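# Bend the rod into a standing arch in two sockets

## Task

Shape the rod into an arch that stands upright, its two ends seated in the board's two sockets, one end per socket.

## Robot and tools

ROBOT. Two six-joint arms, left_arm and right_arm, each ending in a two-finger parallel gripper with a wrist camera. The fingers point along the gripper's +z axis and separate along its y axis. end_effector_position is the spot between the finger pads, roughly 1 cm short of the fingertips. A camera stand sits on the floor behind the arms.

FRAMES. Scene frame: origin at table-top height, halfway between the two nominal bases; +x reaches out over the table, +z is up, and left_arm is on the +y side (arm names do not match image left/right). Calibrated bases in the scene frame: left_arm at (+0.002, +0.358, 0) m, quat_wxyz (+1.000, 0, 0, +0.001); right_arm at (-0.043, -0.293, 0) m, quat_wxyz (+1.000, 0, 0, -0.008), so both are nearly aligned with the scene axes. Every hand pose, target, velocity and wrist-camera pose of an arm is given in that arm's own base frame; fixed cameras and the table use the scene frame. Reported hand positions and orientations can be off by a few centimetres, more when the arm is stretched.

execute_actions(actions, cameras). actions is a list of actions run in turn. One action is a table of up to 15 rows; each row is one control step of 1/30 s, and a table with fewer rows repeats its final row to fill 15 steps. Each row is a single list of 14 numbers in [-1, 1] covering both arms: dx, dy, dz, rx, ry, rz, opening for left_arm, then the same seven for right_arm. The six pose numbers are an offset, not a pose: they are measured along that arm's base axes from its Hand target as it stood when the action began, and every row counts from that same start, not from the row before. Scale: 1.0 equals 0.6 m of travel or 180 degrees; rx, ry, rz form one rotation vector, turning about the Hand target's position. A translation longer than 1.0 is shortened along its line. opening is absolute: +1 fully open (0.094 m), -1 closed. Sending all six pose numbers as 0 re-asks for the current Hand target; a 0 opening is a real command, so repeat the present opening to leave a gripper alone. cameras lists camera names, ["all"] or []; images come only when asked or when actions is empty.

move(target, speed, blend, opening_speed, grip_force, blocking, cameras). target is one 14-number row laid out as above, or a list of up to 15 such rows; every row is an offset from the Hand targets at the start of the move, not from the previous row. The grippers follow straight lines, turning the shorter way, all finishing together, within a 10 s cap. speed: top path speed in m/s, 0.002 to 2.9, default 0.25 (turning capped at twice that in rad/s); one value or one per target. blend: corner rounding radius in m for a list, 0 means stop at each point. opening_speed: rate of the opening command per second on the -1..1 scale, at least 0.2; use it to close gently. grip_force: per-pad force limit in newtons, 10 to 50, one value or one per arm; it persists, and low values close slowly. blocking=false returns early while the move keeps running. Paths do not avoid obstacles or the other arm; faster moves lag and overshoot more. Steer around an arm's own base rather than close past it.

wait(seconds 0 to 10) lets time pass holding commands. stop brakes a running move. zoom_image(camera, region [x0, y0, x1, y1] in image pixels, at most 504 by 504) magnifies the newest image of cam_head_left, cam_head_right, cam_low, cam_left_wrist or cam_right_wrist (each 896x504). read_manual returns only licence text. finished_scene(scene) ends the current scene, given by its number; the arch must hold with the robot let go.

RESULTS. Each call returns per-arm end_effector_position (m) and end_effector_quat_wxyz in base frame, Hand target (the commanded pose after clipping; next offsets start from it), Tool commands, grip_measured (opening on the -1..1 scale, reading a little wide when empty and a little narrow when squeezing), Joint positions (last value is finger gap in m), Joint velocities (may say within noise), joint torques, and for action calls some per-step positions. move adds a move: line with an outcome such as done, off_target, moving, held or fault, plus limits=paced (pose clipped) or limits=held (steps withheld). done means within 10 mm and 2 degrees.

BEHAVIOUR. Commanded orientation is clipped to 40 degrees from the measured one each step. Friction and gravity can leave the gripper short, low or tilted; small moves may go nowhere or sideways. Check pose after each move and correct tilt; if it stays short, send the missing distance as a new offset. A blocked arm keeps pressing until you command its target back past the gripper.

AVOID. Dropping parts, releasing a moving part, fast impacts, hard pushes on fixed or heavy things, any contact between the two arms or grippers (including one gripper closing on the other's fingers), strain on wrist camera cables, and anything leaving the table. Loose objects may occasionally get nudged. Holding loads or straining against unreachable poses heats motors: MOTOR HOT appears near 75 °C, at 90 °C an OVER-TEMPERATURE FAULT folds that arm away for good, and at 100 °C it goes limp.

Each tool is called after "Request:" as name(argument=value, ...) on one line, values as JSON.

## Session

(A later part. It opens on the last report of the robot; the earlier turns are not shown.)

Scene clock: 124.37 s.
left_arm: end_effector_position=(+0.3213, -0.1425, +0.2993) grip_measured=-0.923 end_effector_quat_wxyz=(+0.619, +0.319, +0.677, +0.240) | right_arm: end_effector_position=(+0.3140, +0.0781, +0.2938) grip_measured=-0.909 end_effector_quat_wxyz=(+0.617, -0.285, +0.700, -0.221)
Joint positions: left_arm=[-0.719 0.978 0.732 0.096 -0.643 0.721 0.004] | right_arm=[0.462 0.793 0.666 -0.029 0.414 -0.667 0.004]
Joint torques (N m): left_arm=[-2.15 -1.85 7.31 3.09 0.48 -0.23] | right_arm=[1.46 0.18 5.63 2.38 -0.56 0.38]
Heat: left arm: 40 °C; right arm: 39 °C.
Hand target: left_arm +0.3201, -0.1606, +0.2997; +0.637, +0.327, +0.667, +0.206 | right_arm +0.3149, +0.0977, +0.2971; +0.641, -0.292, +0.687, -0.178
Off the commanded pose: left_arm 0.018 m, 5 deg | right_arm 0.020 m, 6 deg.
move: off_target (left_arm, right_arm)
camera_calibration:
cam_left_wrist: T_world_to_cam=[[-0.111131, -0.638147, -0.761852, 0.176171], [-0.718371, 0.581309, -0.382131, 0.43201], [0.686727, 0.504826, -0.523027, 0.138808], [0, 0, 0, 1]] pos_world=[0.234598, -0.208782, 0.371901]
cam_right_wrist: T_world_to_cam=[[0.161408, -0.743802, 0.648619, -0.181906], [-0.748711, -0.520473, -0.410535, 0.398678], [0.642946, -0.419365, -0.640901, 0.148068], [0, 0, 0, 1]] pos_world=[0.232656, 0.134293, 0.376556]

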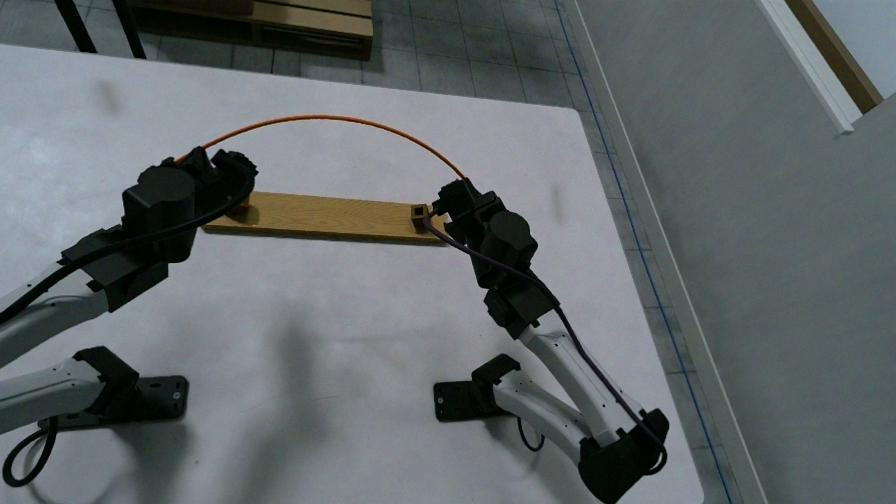

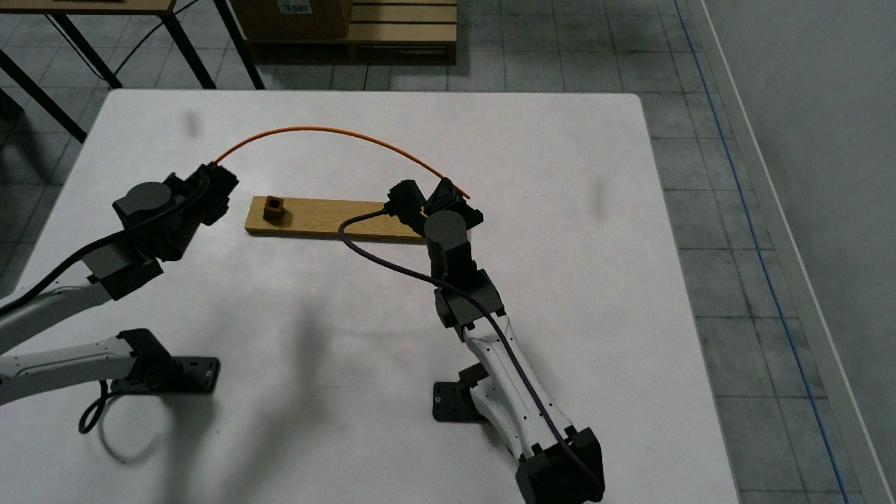

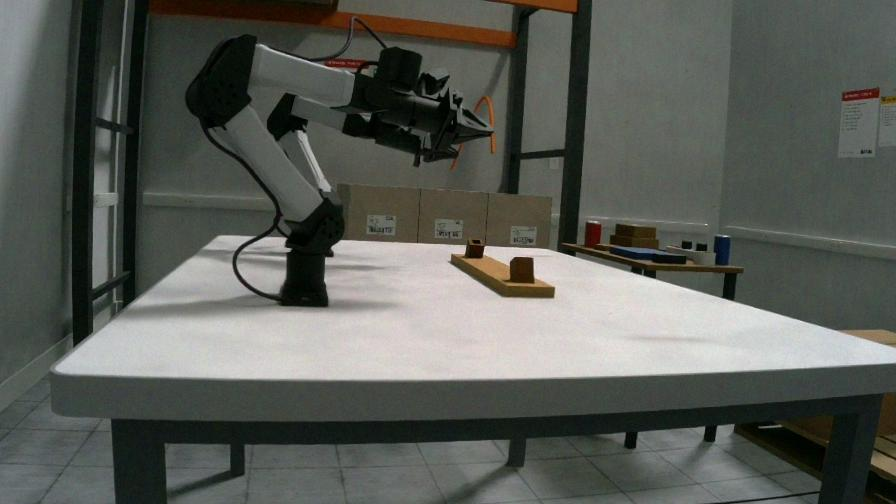

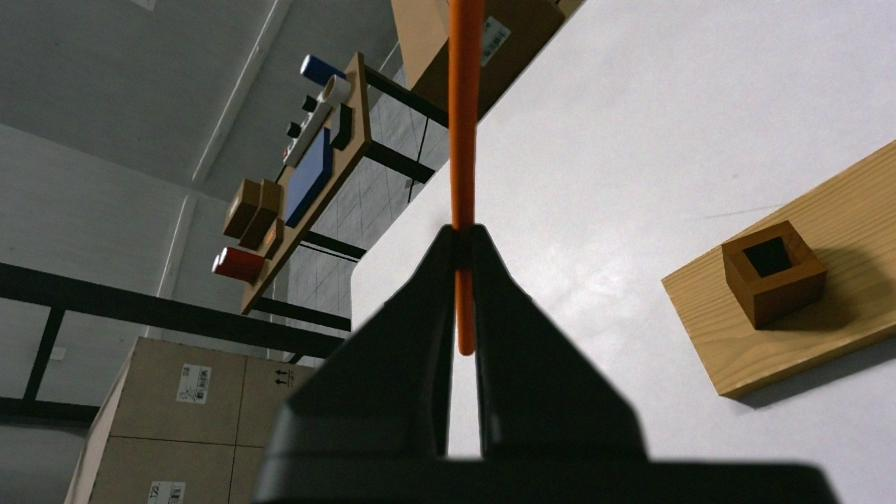

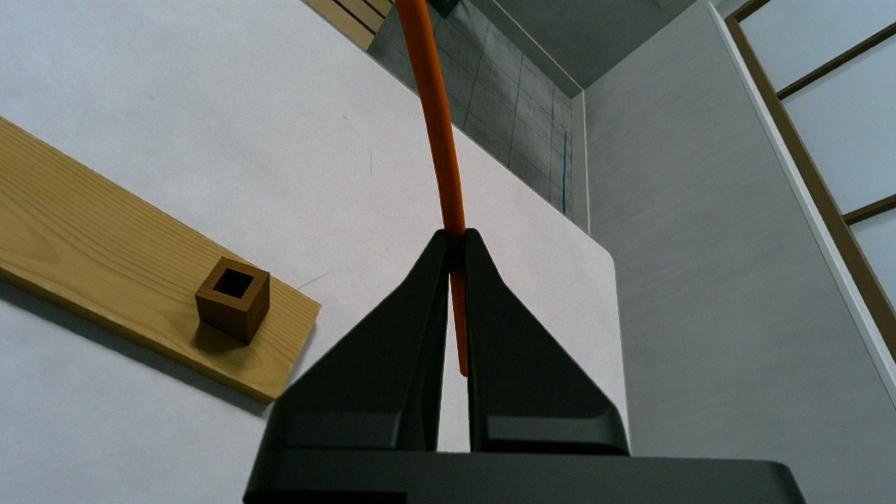

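Request:
move(target=[[0,-0.112,0,-0.139,0,0,-1,0,0.077,0,0.139,0,0,-1],[0.14,-0.112,-0.083,-0.139,0,0,-1,0.125,0.077,-0.075,0.139,0,0,-1]], blend=[0.01,0], cameras=["all"], speed=0.06)

Scene clock: 154.83 s.
left_arm: end_effector_position=(+0.3994, -0.2236, +0.2331) grip_measured=-0.923 end_effector_quat_wxyz=(+0.676, +0.195, +0.707, +0.067) | right_arm: end_effector_position=(+0.3873, +0.1407, +0.2498) grip_measured=-0.993 end_effector_quat_wxyz=(+0.684, -0.147, +0.713, -0.036)
Joint positions: left_arm=[-0.705 1.52 0.765 0.665 -0.533 0.323 0.004] | right_arm=[0.49 1.258 0.611 0.582 0.34 -0.235 0]
Joint torques (N m): left_arm=[-0.03 -7.53 9.83 2.92 0.05 -0.02] | right_arm=[-0.72 -2.26 6.58 2.08 -0.2 0.13]
Heat: left arm: 43 °C; right arm: 44 °C.
Hand target: left_arm +0.4041, -0.2276, +0.2499; +0.693, +0.182, +0.696, +0.057 | right_arm +0.3900, +0.1439, +0.2521; +0.689, -0.146, +0.710, -0.025
Off the commanded pose: left_arm 0.018 m, 3 deg | right_arm 0.005 m, 1 deg.
move: off_target (left_arm)
camera_calibration:
cam_left_wrist: T_world_to_cam=[[-0.16046, -0.895369, -0.415411, -0.0359251], [-0.696572, 0.400902, -0.595033, 0.510463], [0.699314, 0.193884, -0.688018, 0.0555085], [0, 0, 0, 1]] pos_world=[0.310992, -0.247574, 0.327009]
cam_right_wrist: T_world_to_cam=[[0.193729, -0.950694, 0.242178, -0.000461907], [-0.706479, -0.30647, -0.637936, 0.478411], [0.680703, -0.0475068, -0.731018, 0.0545716], [0, 0, 0, 1]] pos_world=[0.30093, 0.148772, 0.3452]

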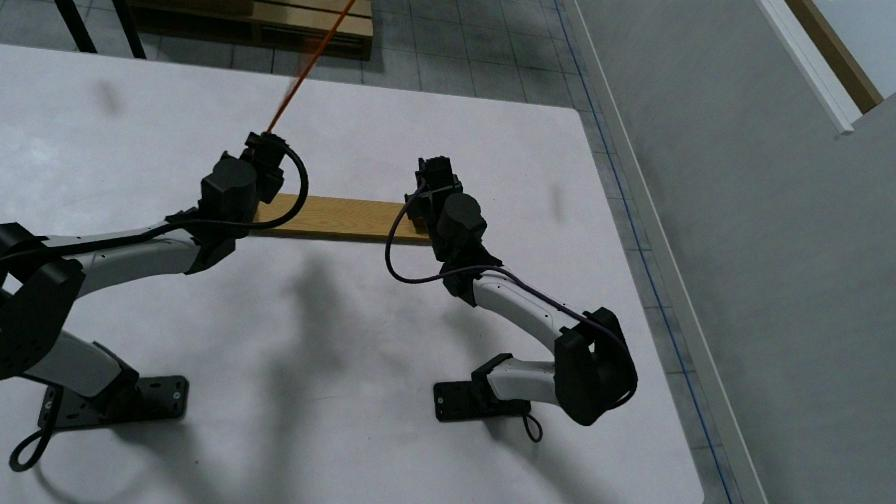

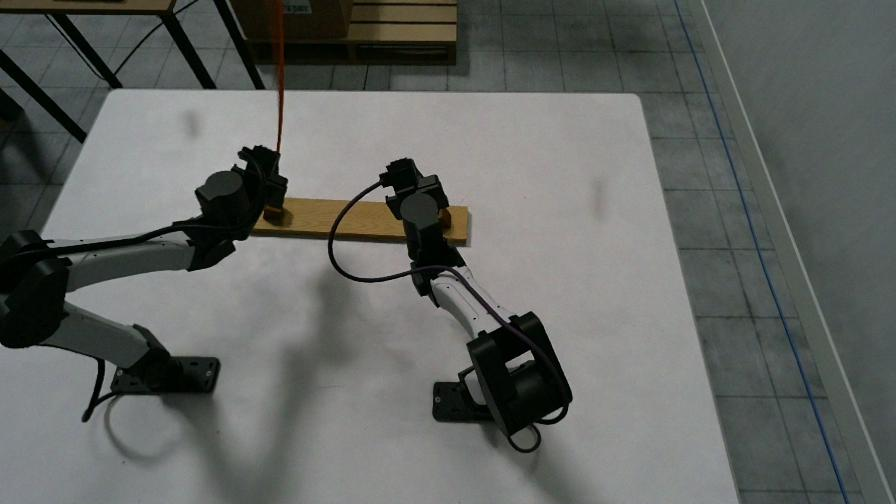

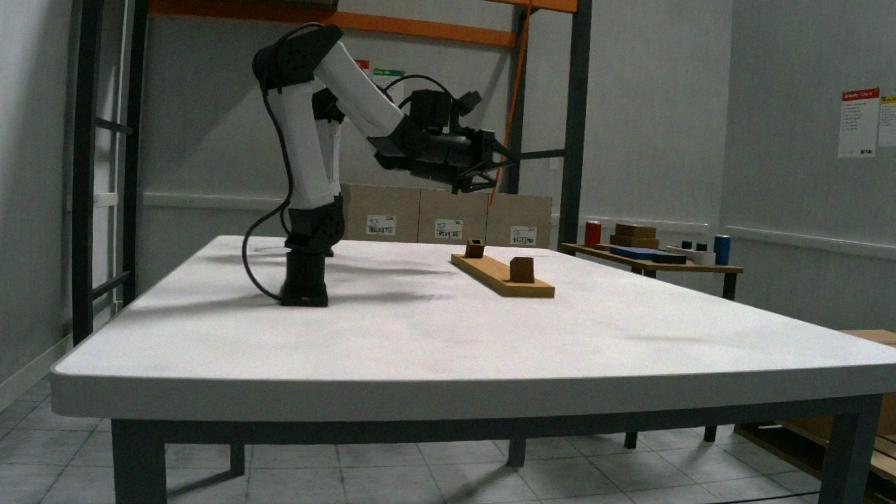

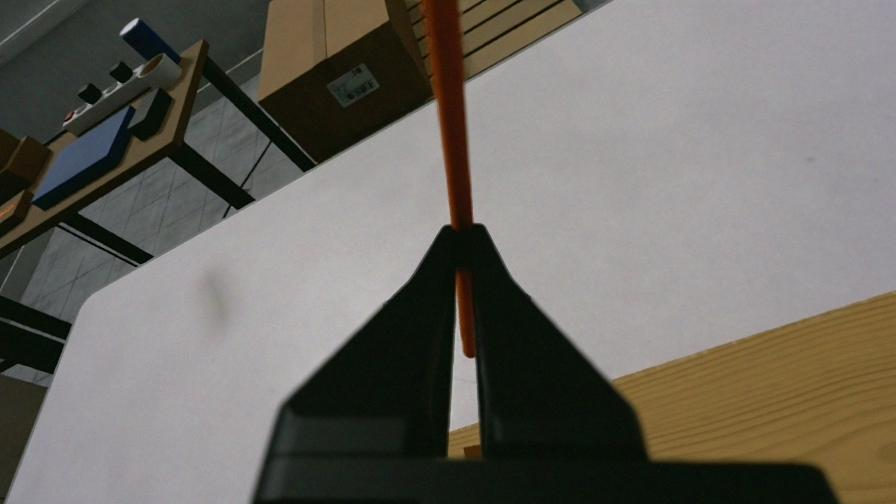

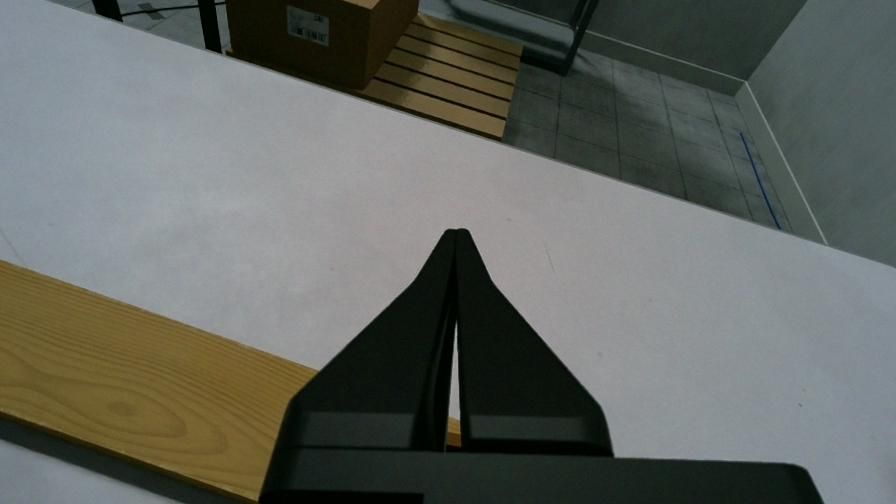

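Request:
move(target=[[0,0,0,0,0,0,-1,-0.2,0,0.05,0,0,0,-0.3],[0,0,0,0,0,0,-1,-0.25,-0.165,0.055,-0.4167,0,0,-0.3]], blend=[0.02,0], speed=0.2)

Request:
move(target=[-0.14,0.187,0.083,0.4167,0,0,-1,0,0,0,0,0,0,-0.3], cameras=["all"], speed=0.15)

Scene clock: 168.13 s.
left_arm: end_effector_position=(+0.3994, -0.2238, +0.2331) grip_measured=-0.923 end_effector_quat_wxyz=(+0.676, +0.196, +0.707, +0.067) | right_arm: end_effector_position=(+0.2424, +0.0448, +0.2728) grip_measured=-0.303 end_effector_quat_wxyz=(-0.446, +0.538, -0.553, +0.453)
Joint positions: left_arm=[-0.705 1.52 0.765 0.665 -0.532 0.324 0.004] | right_arm=[0.596 0.444 0.597 -0.389 0.605 -1.429 0.033]
Joint torques (N m): left_arm=[0.01 -7.54 9.84 2.91 0.02 -0.02] | right_arm=[-0.79 0.94 8.17 1.76 -0.14 0.01]
Heat: left arm: 44 °C; right arm: 43 °C.
Hand target: left_arm +0.4041, -0.2276, +0.2499; +0.693, +0.182, +0.696, +0.057 | right_arm +0.2400, +0.0449, +0.2850; -0.457, +0.535, -0.548, +0.452
Off the commanded pose: left_arm 0.018 m, 3 deg | right_arm 0.013 m, 2 deg.
move: off_target (left_arm, right_arm)

Scene clock: 173.17 s.
left_arm: end_effector_position=(+0.3209, -0.1216, +0.2920) grip_measured=-0.923 end_effector_quat_wxyz=(+0.439, +0.574, +0.515, +0.461) | right_arm: end_effector_position=(+0.2424, +0.0449, +0.2728) grip_measured=-0.303 end_effector_quat_wxyz=(-0.446, +0.539, -0.553, +0.453)
Joint positions: left_arm=[-0.66 0.949 0.765 -0.051 -0.617 1.511 0.004] | right_arm=[0.596 0.444 0.597 -0.389 0.604 -1.43 0.033]
Joint torques (N m): left_arm=[0.66 -4.04 8.79 2.57 -0.15 0.05] | right_arm=[-0.8 0.94 8.17 1.77 -0.13 0.03]
Heat: left arm: 44 °C; right arm: 43 °C.
Hand target: left_arm +0.3201, -0.1155, +0.2997; +0.439, +0.566, +0.517, +0.469 | right_arm +0.2400, +0.0449, +0.2851; -0.457, +0.535, -0.548, +0.452
Off the commanded pose: left_arm 0.010 m, 1 deg | right_arm 0.013 m, 2 deg.
move: off_target (right_arm)
camera_calibration:
cam_left_wrist: T_world_to_cam=[[-0.159304, 0.141713, -0.977005, 0.357062], [-0.657099, 0.72336, 0.212065, 0.240852], [0.736779, 0.675772, -0.0221149, -0.0167025], [0, 0, 0, 1]] pos_world=[0.227451, -0.213536, 0.297406]
cam_right_wrist: T_world_to_cam=[[0.226498, -0.0187578, 0.973831, -0.318416], [-0.703243, -0.694907, 0.150178, 0.163052], [0.673905, -0.718855, -0.170586, 0.0443649], [0, 0, 0, 1]] pos_world=[0.156888, 0.139225, 0.293165]

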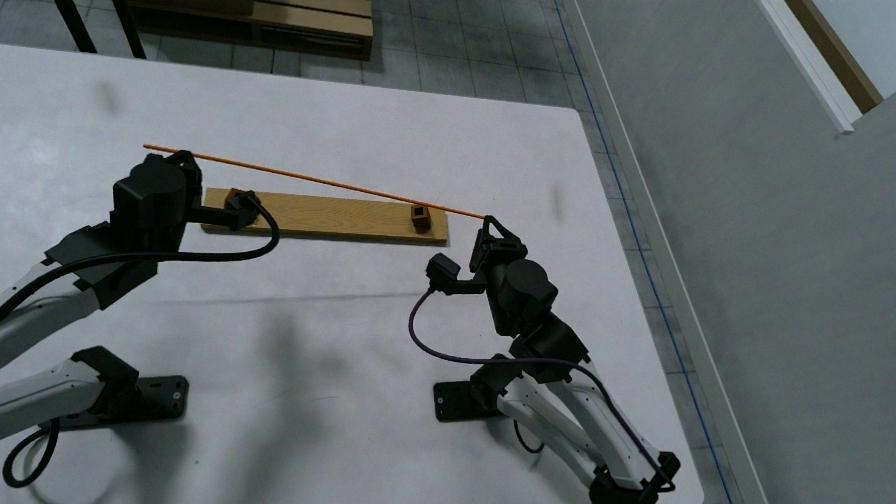

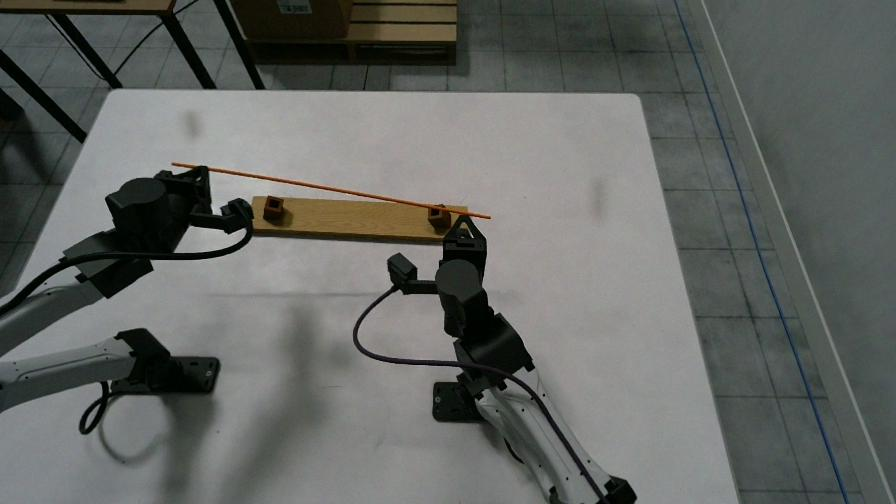

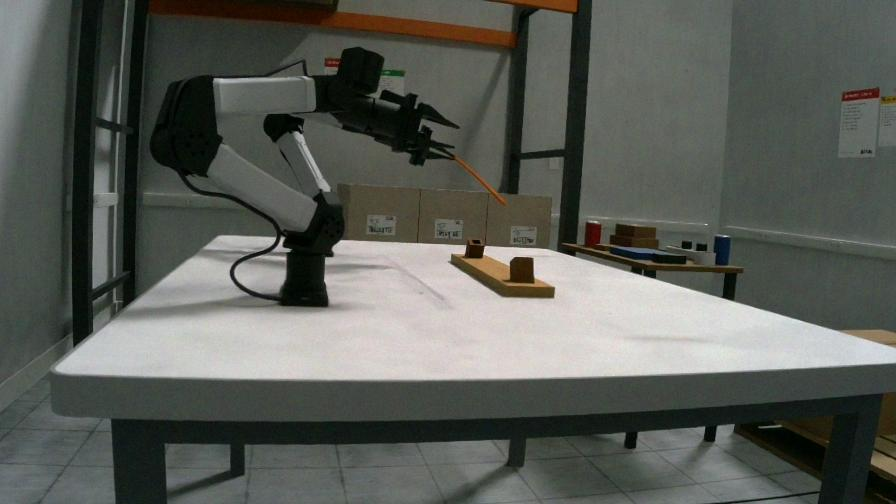

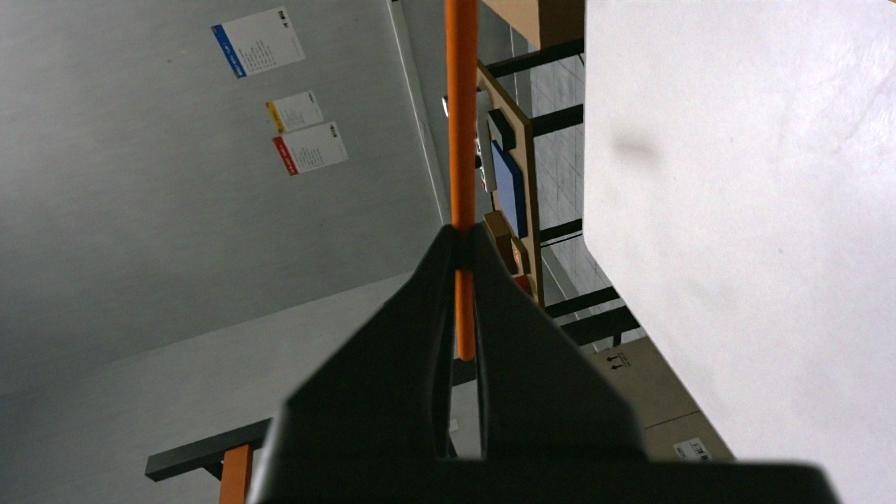

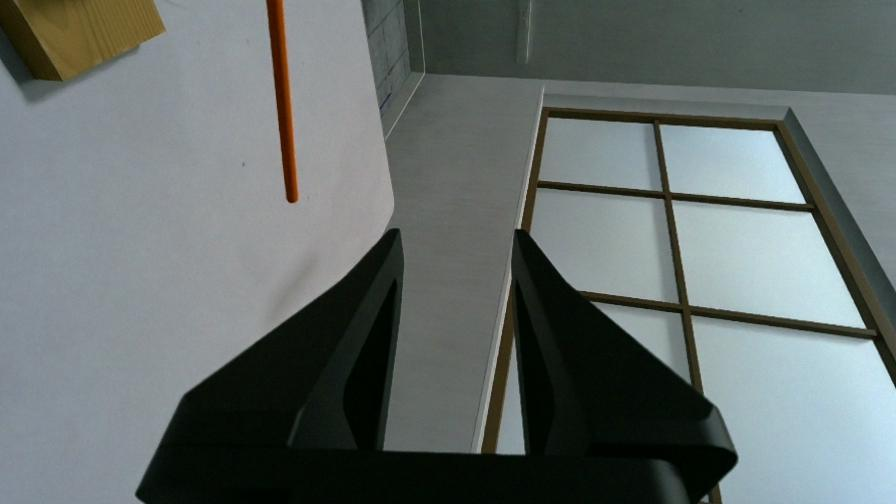

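Request:
move(target=[0,0,0,0,0,0,-1,0.0127,-0.02,-0.142,0.0833,0,0,0.3], cameras=["all"], speed=0.12)

Scene clock: 180.33 s.
left_arm: end_effector_position=(+0.3209, -0.1216, +0.2919) grip_measured=-0.923 end_effector_quat_wxyz=(+0.439, +0.574, +0.515, +0.461) | right_arm: end_effector_position=(+0.2472, +0.0308, +0.2003) grip_measured=+0.297 end_effector_quat_wxyz=(+0.514, -0.473, +0.604, -0.383)
Joint positions: left_arm=[-0.66 0.949 0.765 -0.052 -0.617 1.512 0.004] | right_arm=[0.337 0.252 0.276 -0.212 0.307 -1.246 0.061]
Joint torques (N m): left_arm=[0.65 -4.08 8.77 2.55 -0.14 0.04] | right_arm=[-0.84 1.24 5.24 2.12 -0.23 0.19]
Heat: left arm: 45 °C; right arm: 43 °C.
Hand target: left_arm +0.3200, -0.1156, +0.2997; +0.439, +0.566, +0.517, +0.469 | right_arm +0.2476, +0.0329, +0.1999; +0.523, -0.471, +0.602, -0.377
Off the commanded pose: left_arm 0.010 m, 1 deg | right_arm 0.002 m, 1 deg.
move: done
camera_calibration:
cam_left_wrist: T_world_to_cam=[[-0.159528, 0.142733, -0.97682, 0.357175], [-0.656928, 0.72325, 0.212967, 0.240542], [0.736883, 0.675675, -0.0216134, -0.0168988], [0, 0, 0, 1]] pos_world=[0.22745, -0.213535, 0.297303]
cam_right_wrist: T_world_to_cam=[[0.212766, -0.26674, 0.93999, -0.231439], [-0.706084, -0.706952, -0.0407897, 0.206849], [0.675408, -0.655033, -0.338756, 0.0500331], [0, 0, 0, 1]] pos_world=[0.161502, 0.117272, 0.242936]

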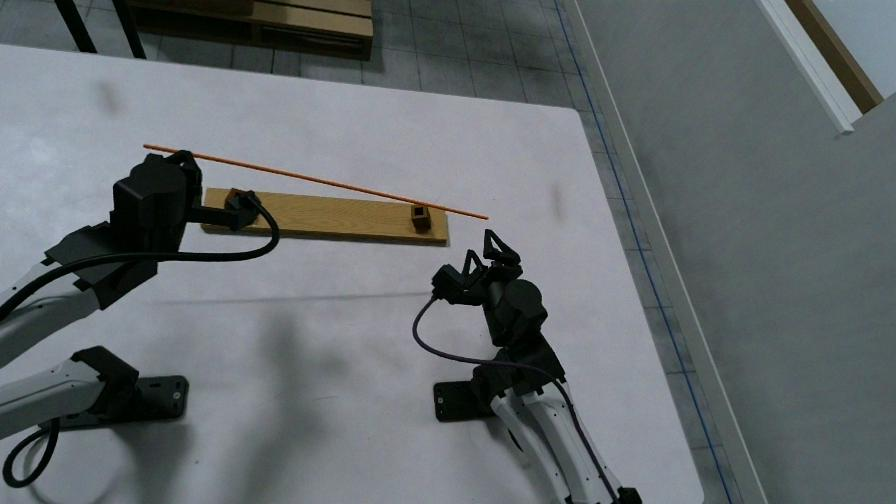

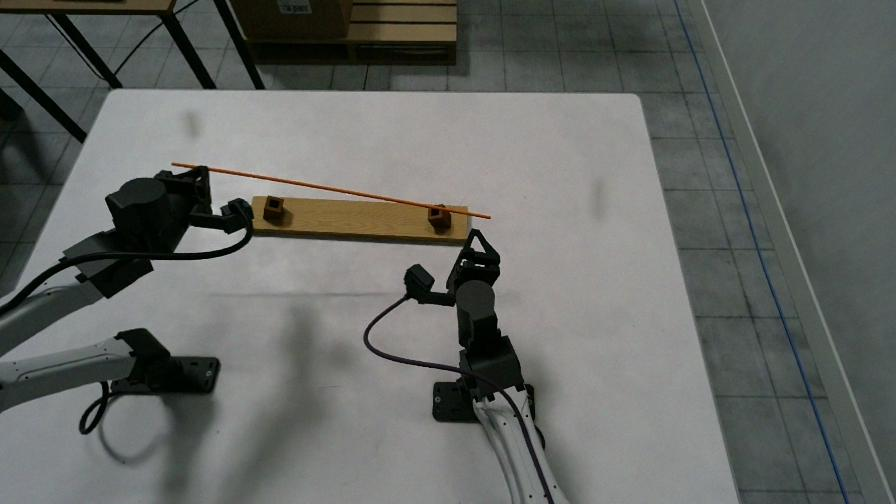

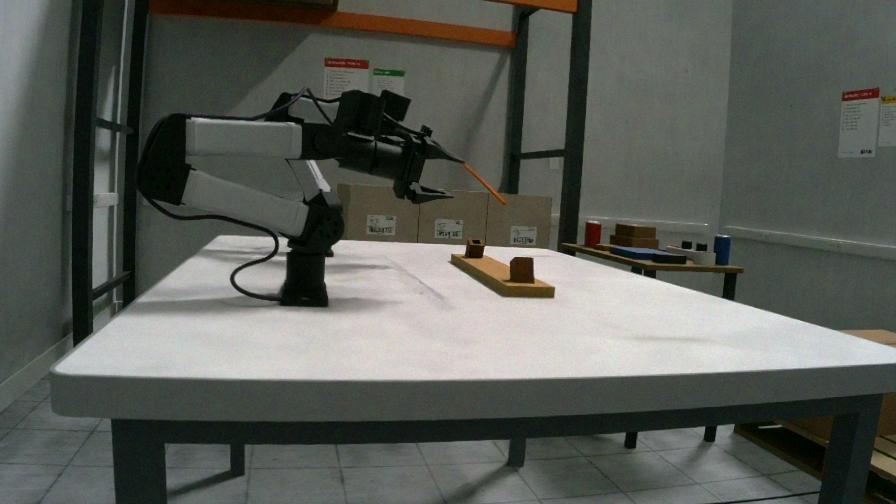

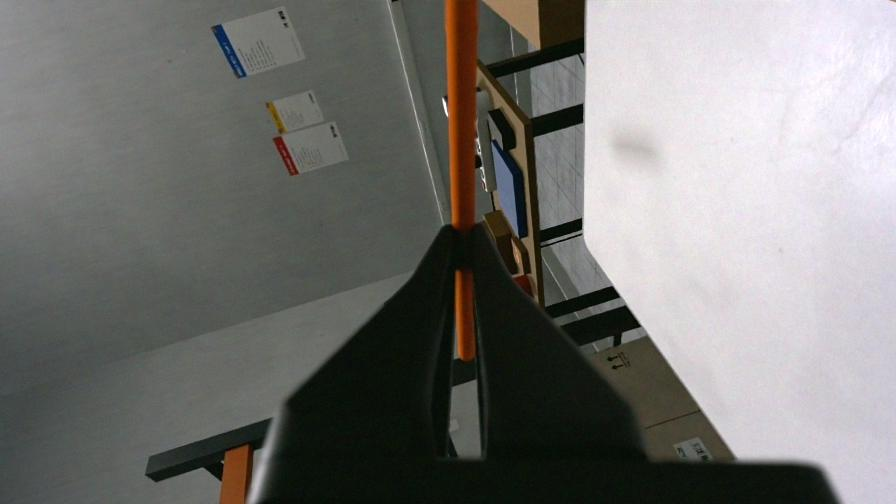

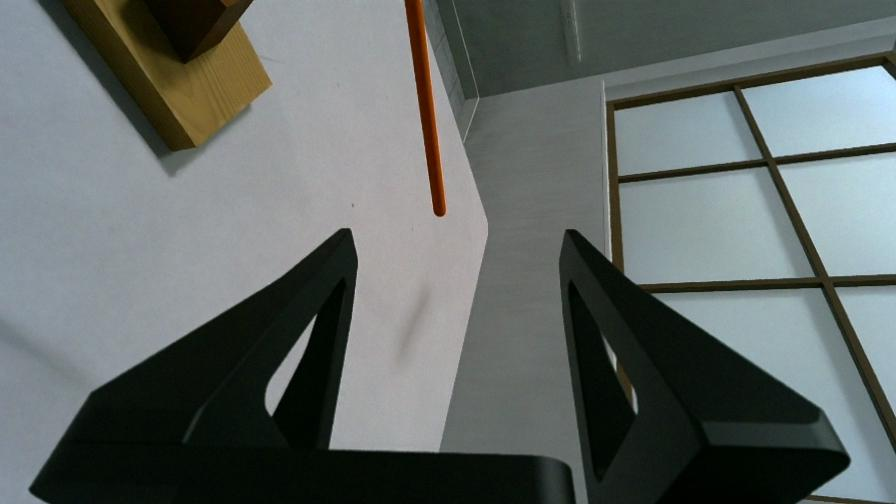

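Request:
move(target=[[0,0,0,0,0,0,-1,0.0,0.015,-0.048,-0.02,0,0,0.3],[0,0,0,0,0,0,-1,0.1467,0.015,-0.048,-0.02,0,0,0.3]], cameras=["all"], speed=0.1)

Scene clock: 187.97 s.
left_arm: end_effector_position=(+0.3209, -0.1214, +0.2919) grip_measured=-0.923 end_effector_quat_wxyz=(+0.438, +0.574, +0.515, +0.461) | right_arm: end_effector_position=(+0.3284, +0.0384, +0.1560) grip_measured=+0.297 end_effector_quat_wxyz=(+0.492, -0.492, +0.601, -0.393)
Joint positions: left_arm=[-0.66 0.949 0.765 -0.052 -0.618 1.513 0.004] | right_arm=[0.227 0.965 0.217 0.534 0.211 -1.315 0.061]
Joint torques (N m): left_arm=[0.66 -4.07 8.79 2.56 -0.14 0.04] | right_arm=[-0.8 -0.36 8.18 2.14 -0.22 0.05]
Heat: left arm: 45 °C; right arm: 43 °C.
Hand target: left_arm +0.3200, -0.1156, +0.2997; +0.439, +0.566, +0.517, +0.469 | right_arm +0.3356, +0.0419, +0.1711; +0.508, -0.487, +0.590, -0.395
Off the commanded pose: left_arm 0.010 m, 1 deg | right_arm 0.017 m, 2 deg.
move: off_target (right_arm)
camera_calibration:
cam_left_wrist: T_world_to_cam=[[-0.159856, 0.14334, -0.976678, 0.35724], [-0.657646, 0.722393, 0.213659, 0.240333], [0.736171, 0.676463, -0.0212119, -0.0168332], [0, 0, 0, 1]] pos_world=[0.227553, -0.213434, 0.297202]
cam_right_wrist: T_world_to_cam=[[0.239282, -0.214026, 0.947068, -0.216857], [-0.708069, -0.705878, 0.0193778, 0.258924], [0.664367, -0.675226, -0.320449, -0.0132881], [0, 0, 0, 1]] pos_world=[0.244054, 0.127383, 0.196103]

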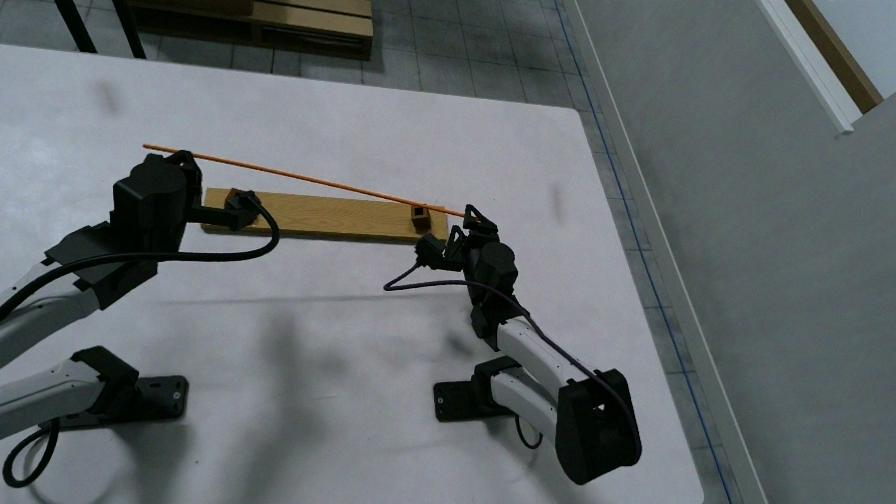

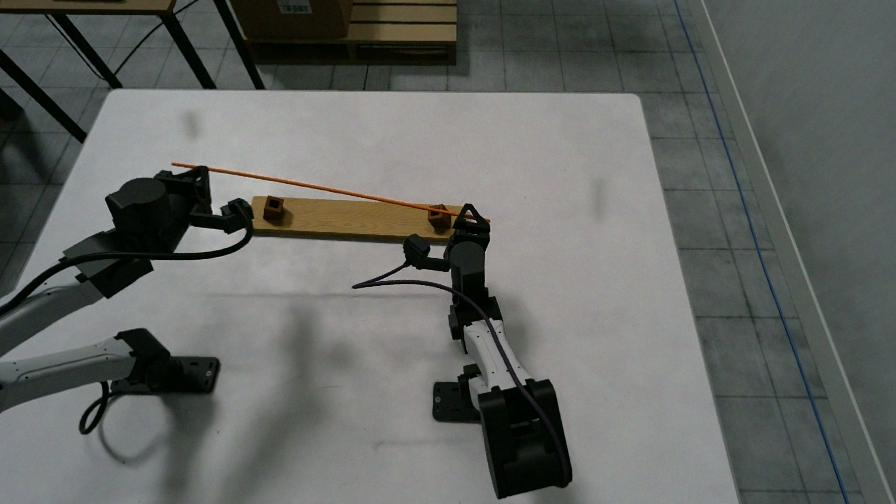

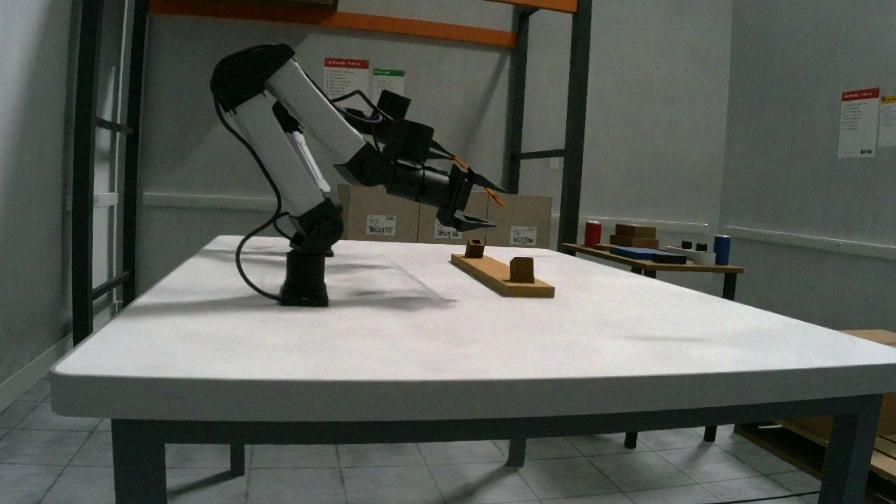

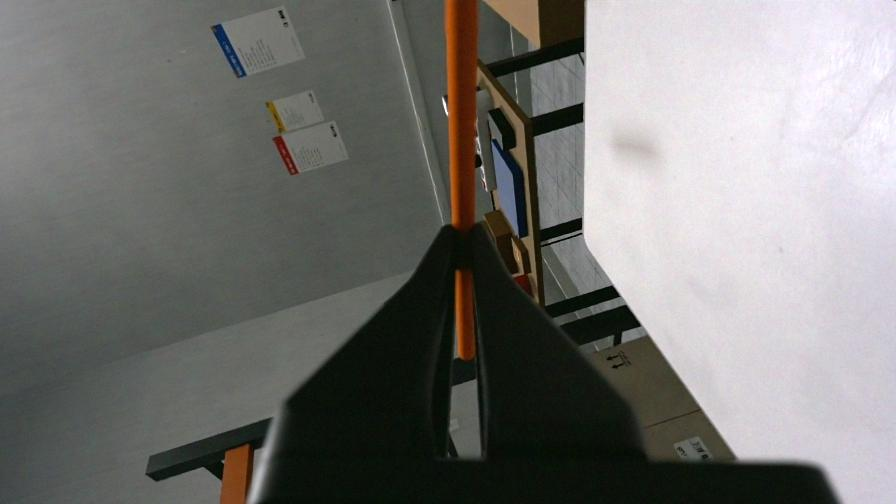

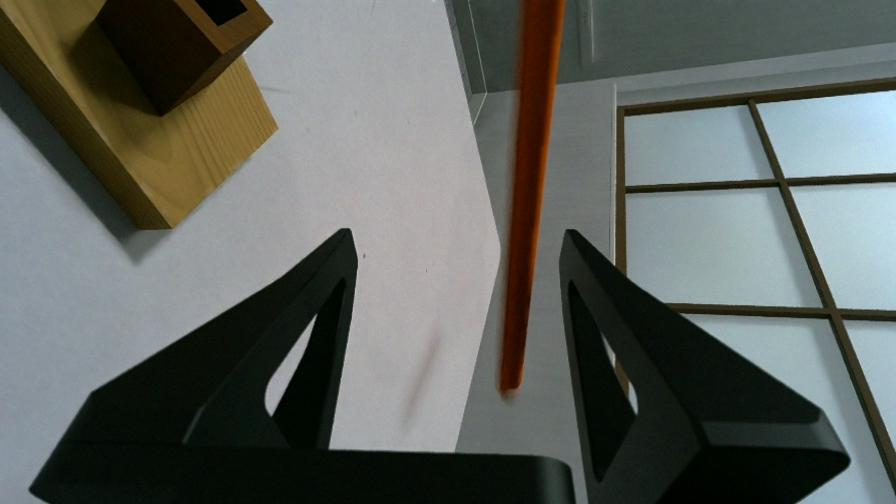

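Request:
move(target=[0,0,0,0,0,0,-1,0.012,0.0,0.022,0,0,0,0.0], cameras=["cam_right_wrist"], speed=0.05)

Scene clock: 190.90 s.
left_arm: end_effector_position=(+0.3209, -0.1214, +0.2919) grip_measured=-0.923 end_effector_quat_wxyz=(+0.438, +0.574, +0.515, +0.461) | right_arm: end_effector_position=(+0.3378, +0.0390, +0.1756) grip_measured=+0.003 end_effector_quat_wxyz=(+0.501, -0.485, +0.596, -0.398)
Joint positions: left_arm=[-0.66 0.949 0.765 -0.052 -0.618 1.513 0.004] | right_arm=[0.218 0.973 0.278 0.507 0.202 -1.316 0.047]
Joint torques (N m): left_arm=[0.65 -4.07 8.79 2.55 -0.14 0.05] | right_arm=[-0.79 -0.54 8.18 1.91 -0.22 0.06]
Heat: left arm: 45 °C; right arm: 43 °C.
Hand target: left_arm +0.3201, -0.1156, +0.2997; +0.439, +0.566, +0.517, +0.469 | right_arm +0.3428, +0.0419, +0.1843; +0.508, -0.487, +0.590, -0.395
Off the commanded pose: left_arm 0.010 m, 1 deg | right_arm 0.010 m, 1 deg.
move: done
camera_calibration:
cam_right_wrist: T_world_to_cam=[[0.214972, -0.220206, 0.951471, -0.229786], [-0.708199, -0.706005, -0.00338854, 0.269692], [0.672489, -0.673102, -0.307721, -0.0179922], [0, 0, 0, 1]] pos_world=[0.252493, 0.127693, 0.214012]
Images, in order (width x height): cam_right_wrist 896x504.

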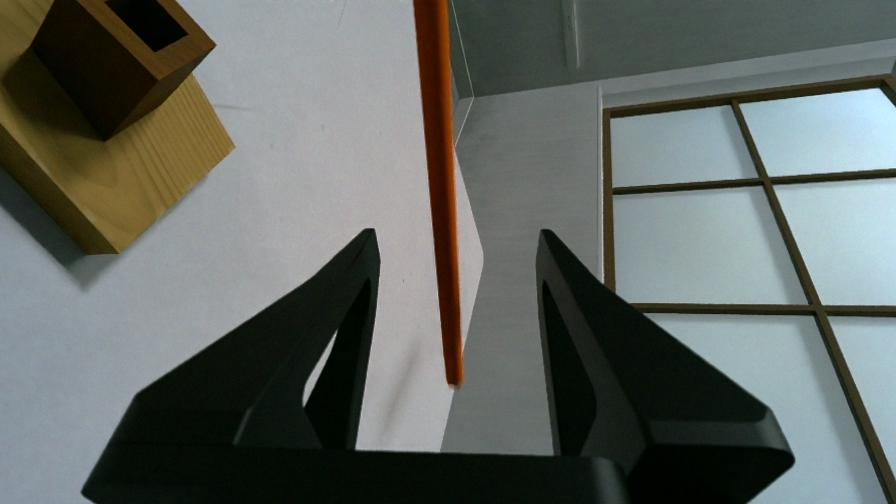

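Request:
move(target=[0,0,0,0,0,0,-1,0.007,0.0,-0.008,0,0,0,-0.5], cameras=["cam_right_wrist"], speed=0.05)

Request:
move(target=[0,0,0,0,0,0,-1,0.0,0.0,0,0,0,0,-1], cameras=["all"], opening_speed=0.3)

Scene clock: 194.50 s.
left_arm: end_effector_position=(+0.3209, -0.1214, +0.2919) grip_measured=-0.923 end_effector_quat_wxyz=(+0.438, +0.574, +0.515, +0.461) | right_arm: end_effector_position=(+0.3412, +0.0389, +0.1678) grip_measured=-0.497 end_effector_quat_wxyz=(+0.494, -0.490, +0.600, -0.394)
Joint positions: left_arm=[-0.66 0.949 0.765 -0.052 -0.618 1.513 0.004] | right_arm=[0.213 1.013 0.278 0.528 0.198 -1.318 0.024]
Joint torques (N m): left_arm=[0.68 -4.04 8.75 2.56 -0.14 0.04] | right_arm=[-0.79 -0.66 7.66 2.15 -0.22 0.06]
Heat: left arm: 45 °C; right arm: 43 °C.
Hand target: left_arm +0.3201, -0.1156, +0.2997; +0.439, +0.566, +0.517, +0.469 | right_arm +0.3470, +0.0419, +0.1795; +0.508, -0.487, +0.590, -0.395
Off the commanded pose: left_arm 0.010 m, 1 deg | right_arm 0.013 m, 2 deg.
move: off_target (right_arm)
camera_calibration:
cam_right_wrist: T_world_to_cam=[[0.232718, -0.216167, 0.948216, -0.228771], [-0.708302, -0.705791, 0.0129364, 0.269303], [0.666446, -0.674634, -0.317362, -0.0190214], [0, 0, 0, 1]] pos_world=[0.256664, 0.127787, 0.207404]
Images, in order (width x height): cam_right_wrist 896x504.

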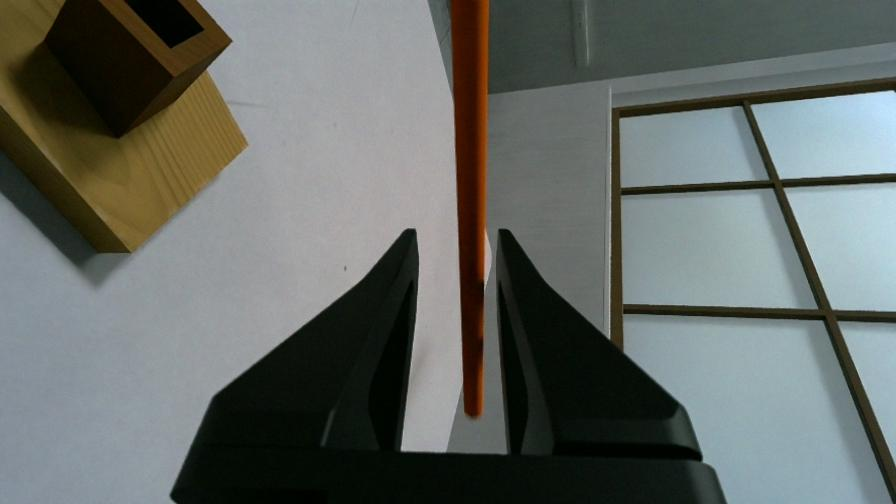

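Scene clock: 196.37 s.
left_arm: end_effector_position=(+0.3209, -0.1214, +0.2919) grip_measured=-0.923 end_effector_quat_wxyz=(+0.438, +0.574, +0.515, +0.461) | right_arm: end_effector_position=(+0.3413, +0.0389, +0.1680) grip_measured=-0.909 end_effector_quat_wxyz=(+0.494, -0.490, +0.600, -0.395)
Joint positions: left_arm=[-0.66 0.949 0.765 -0.052 -0.618 1.513 0.004] | right_arm=[0.213 1.013 0.278 0.53 0.197 -1.318 0.004]
Joint torques (N m): left_arm=[0.65 -4.05 8.77 2.56 -0.15 0.04] | right_arm=[-0.8 -0.66 7.68 2.13 -0.22 0.06]
Heat: left arm: 45 °C; right arm: 43 °C.
Hand target: left_arm +0.3201, -0.1156, +0.2997; +0.439, +0.566, +0.517, +0.469 | right_arm +0.3470, +0.0419, +0.1795; +0.508, -0.487, +0.590, -0.395
Off the commanded pose: left_arm 0.010 m, 1 deg | right_arm 0.013 m, 2 deg.
move: off_target (right_arm)
camera_calibration:
cam_left_wrist: T_world_to_cam=[[-0.159856, 0.14334, -0.976678, 0.35724], [-0.657646, 0.722393, 0.213659, 0.240333], [0.736171, 0.676463, -0.0212119, -0.0168332], [0, 0, 0, 1]] pos_world=[0.227553, -0.213434, 0.297202]
cam_right_wrist: T_world_to_cam=[[0.231787, -0.215985, 0.948486, -0.228803], [-0.708014, -0.706093, 0.0122331, 0.269413], [0.667077, -0.674376, -0.316584, -0.0193155], [0, 0, 0, 1]] pos_world=[0.256667, 0.127787, 0.207605]

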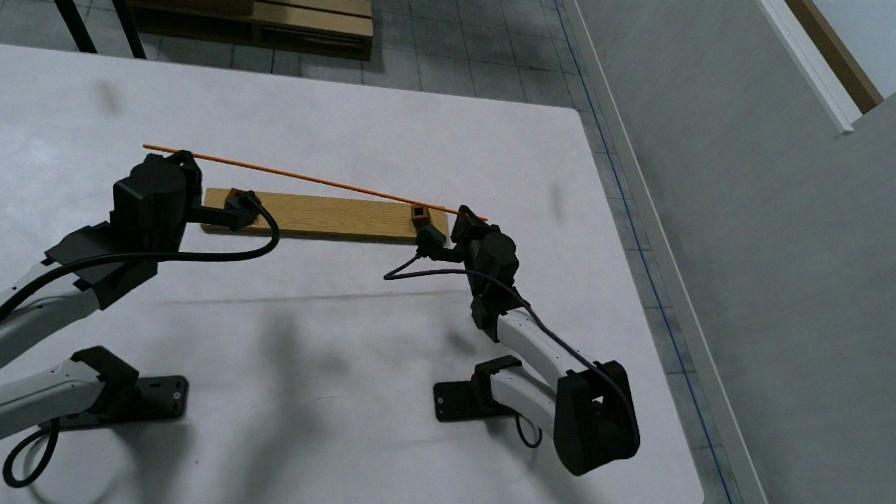

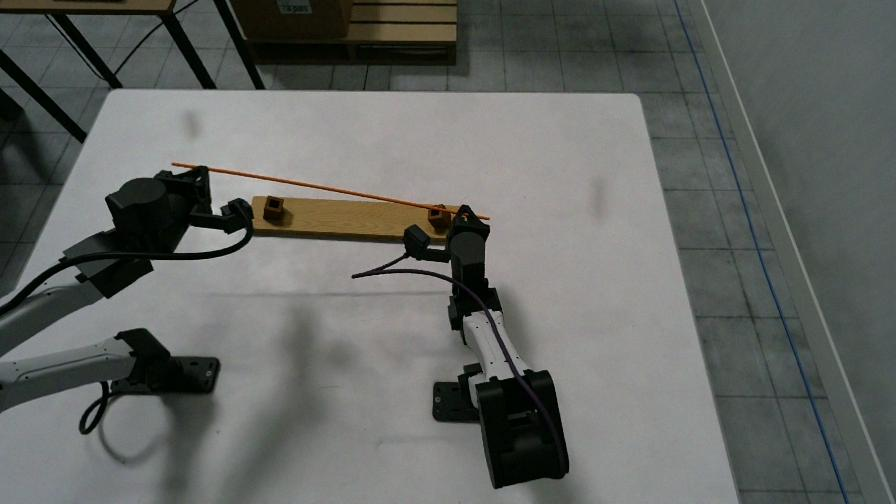

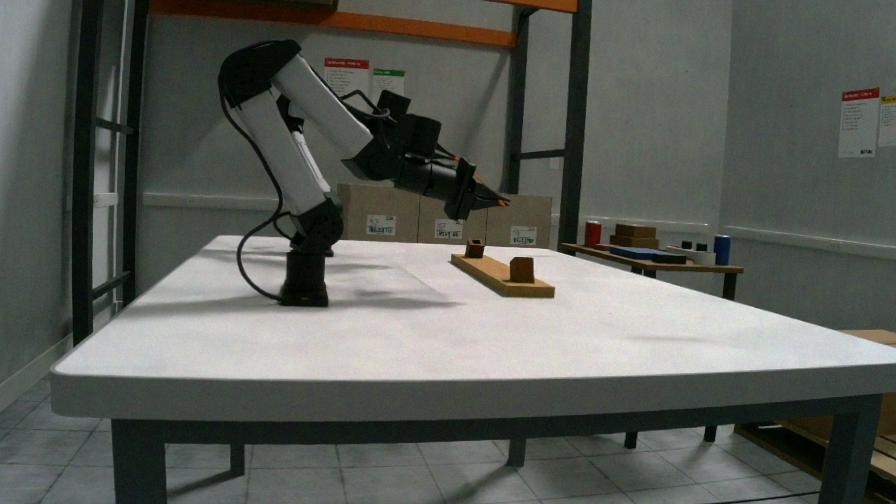

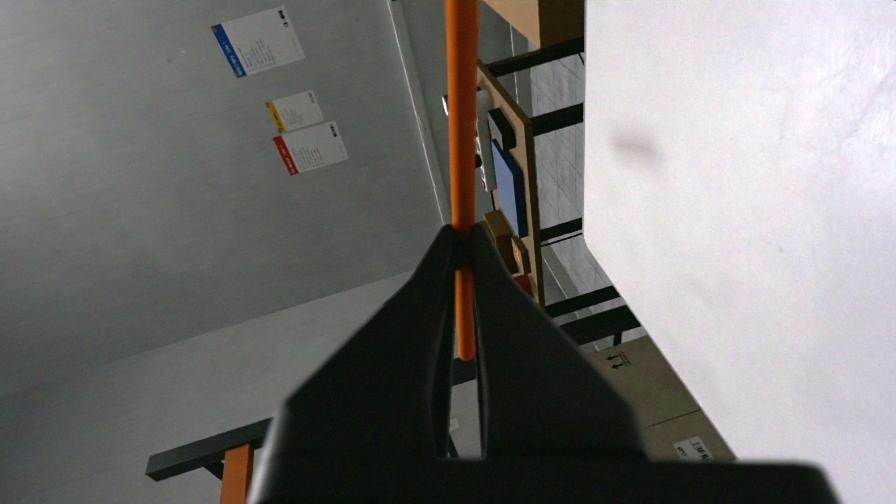

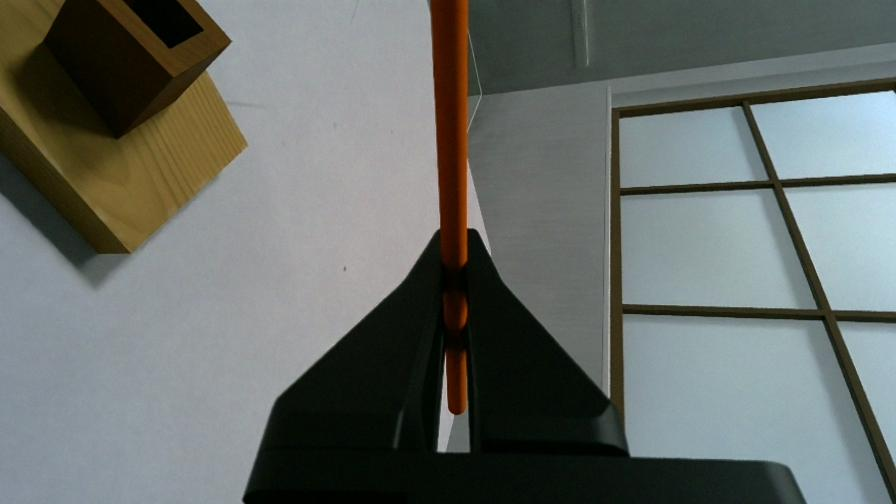

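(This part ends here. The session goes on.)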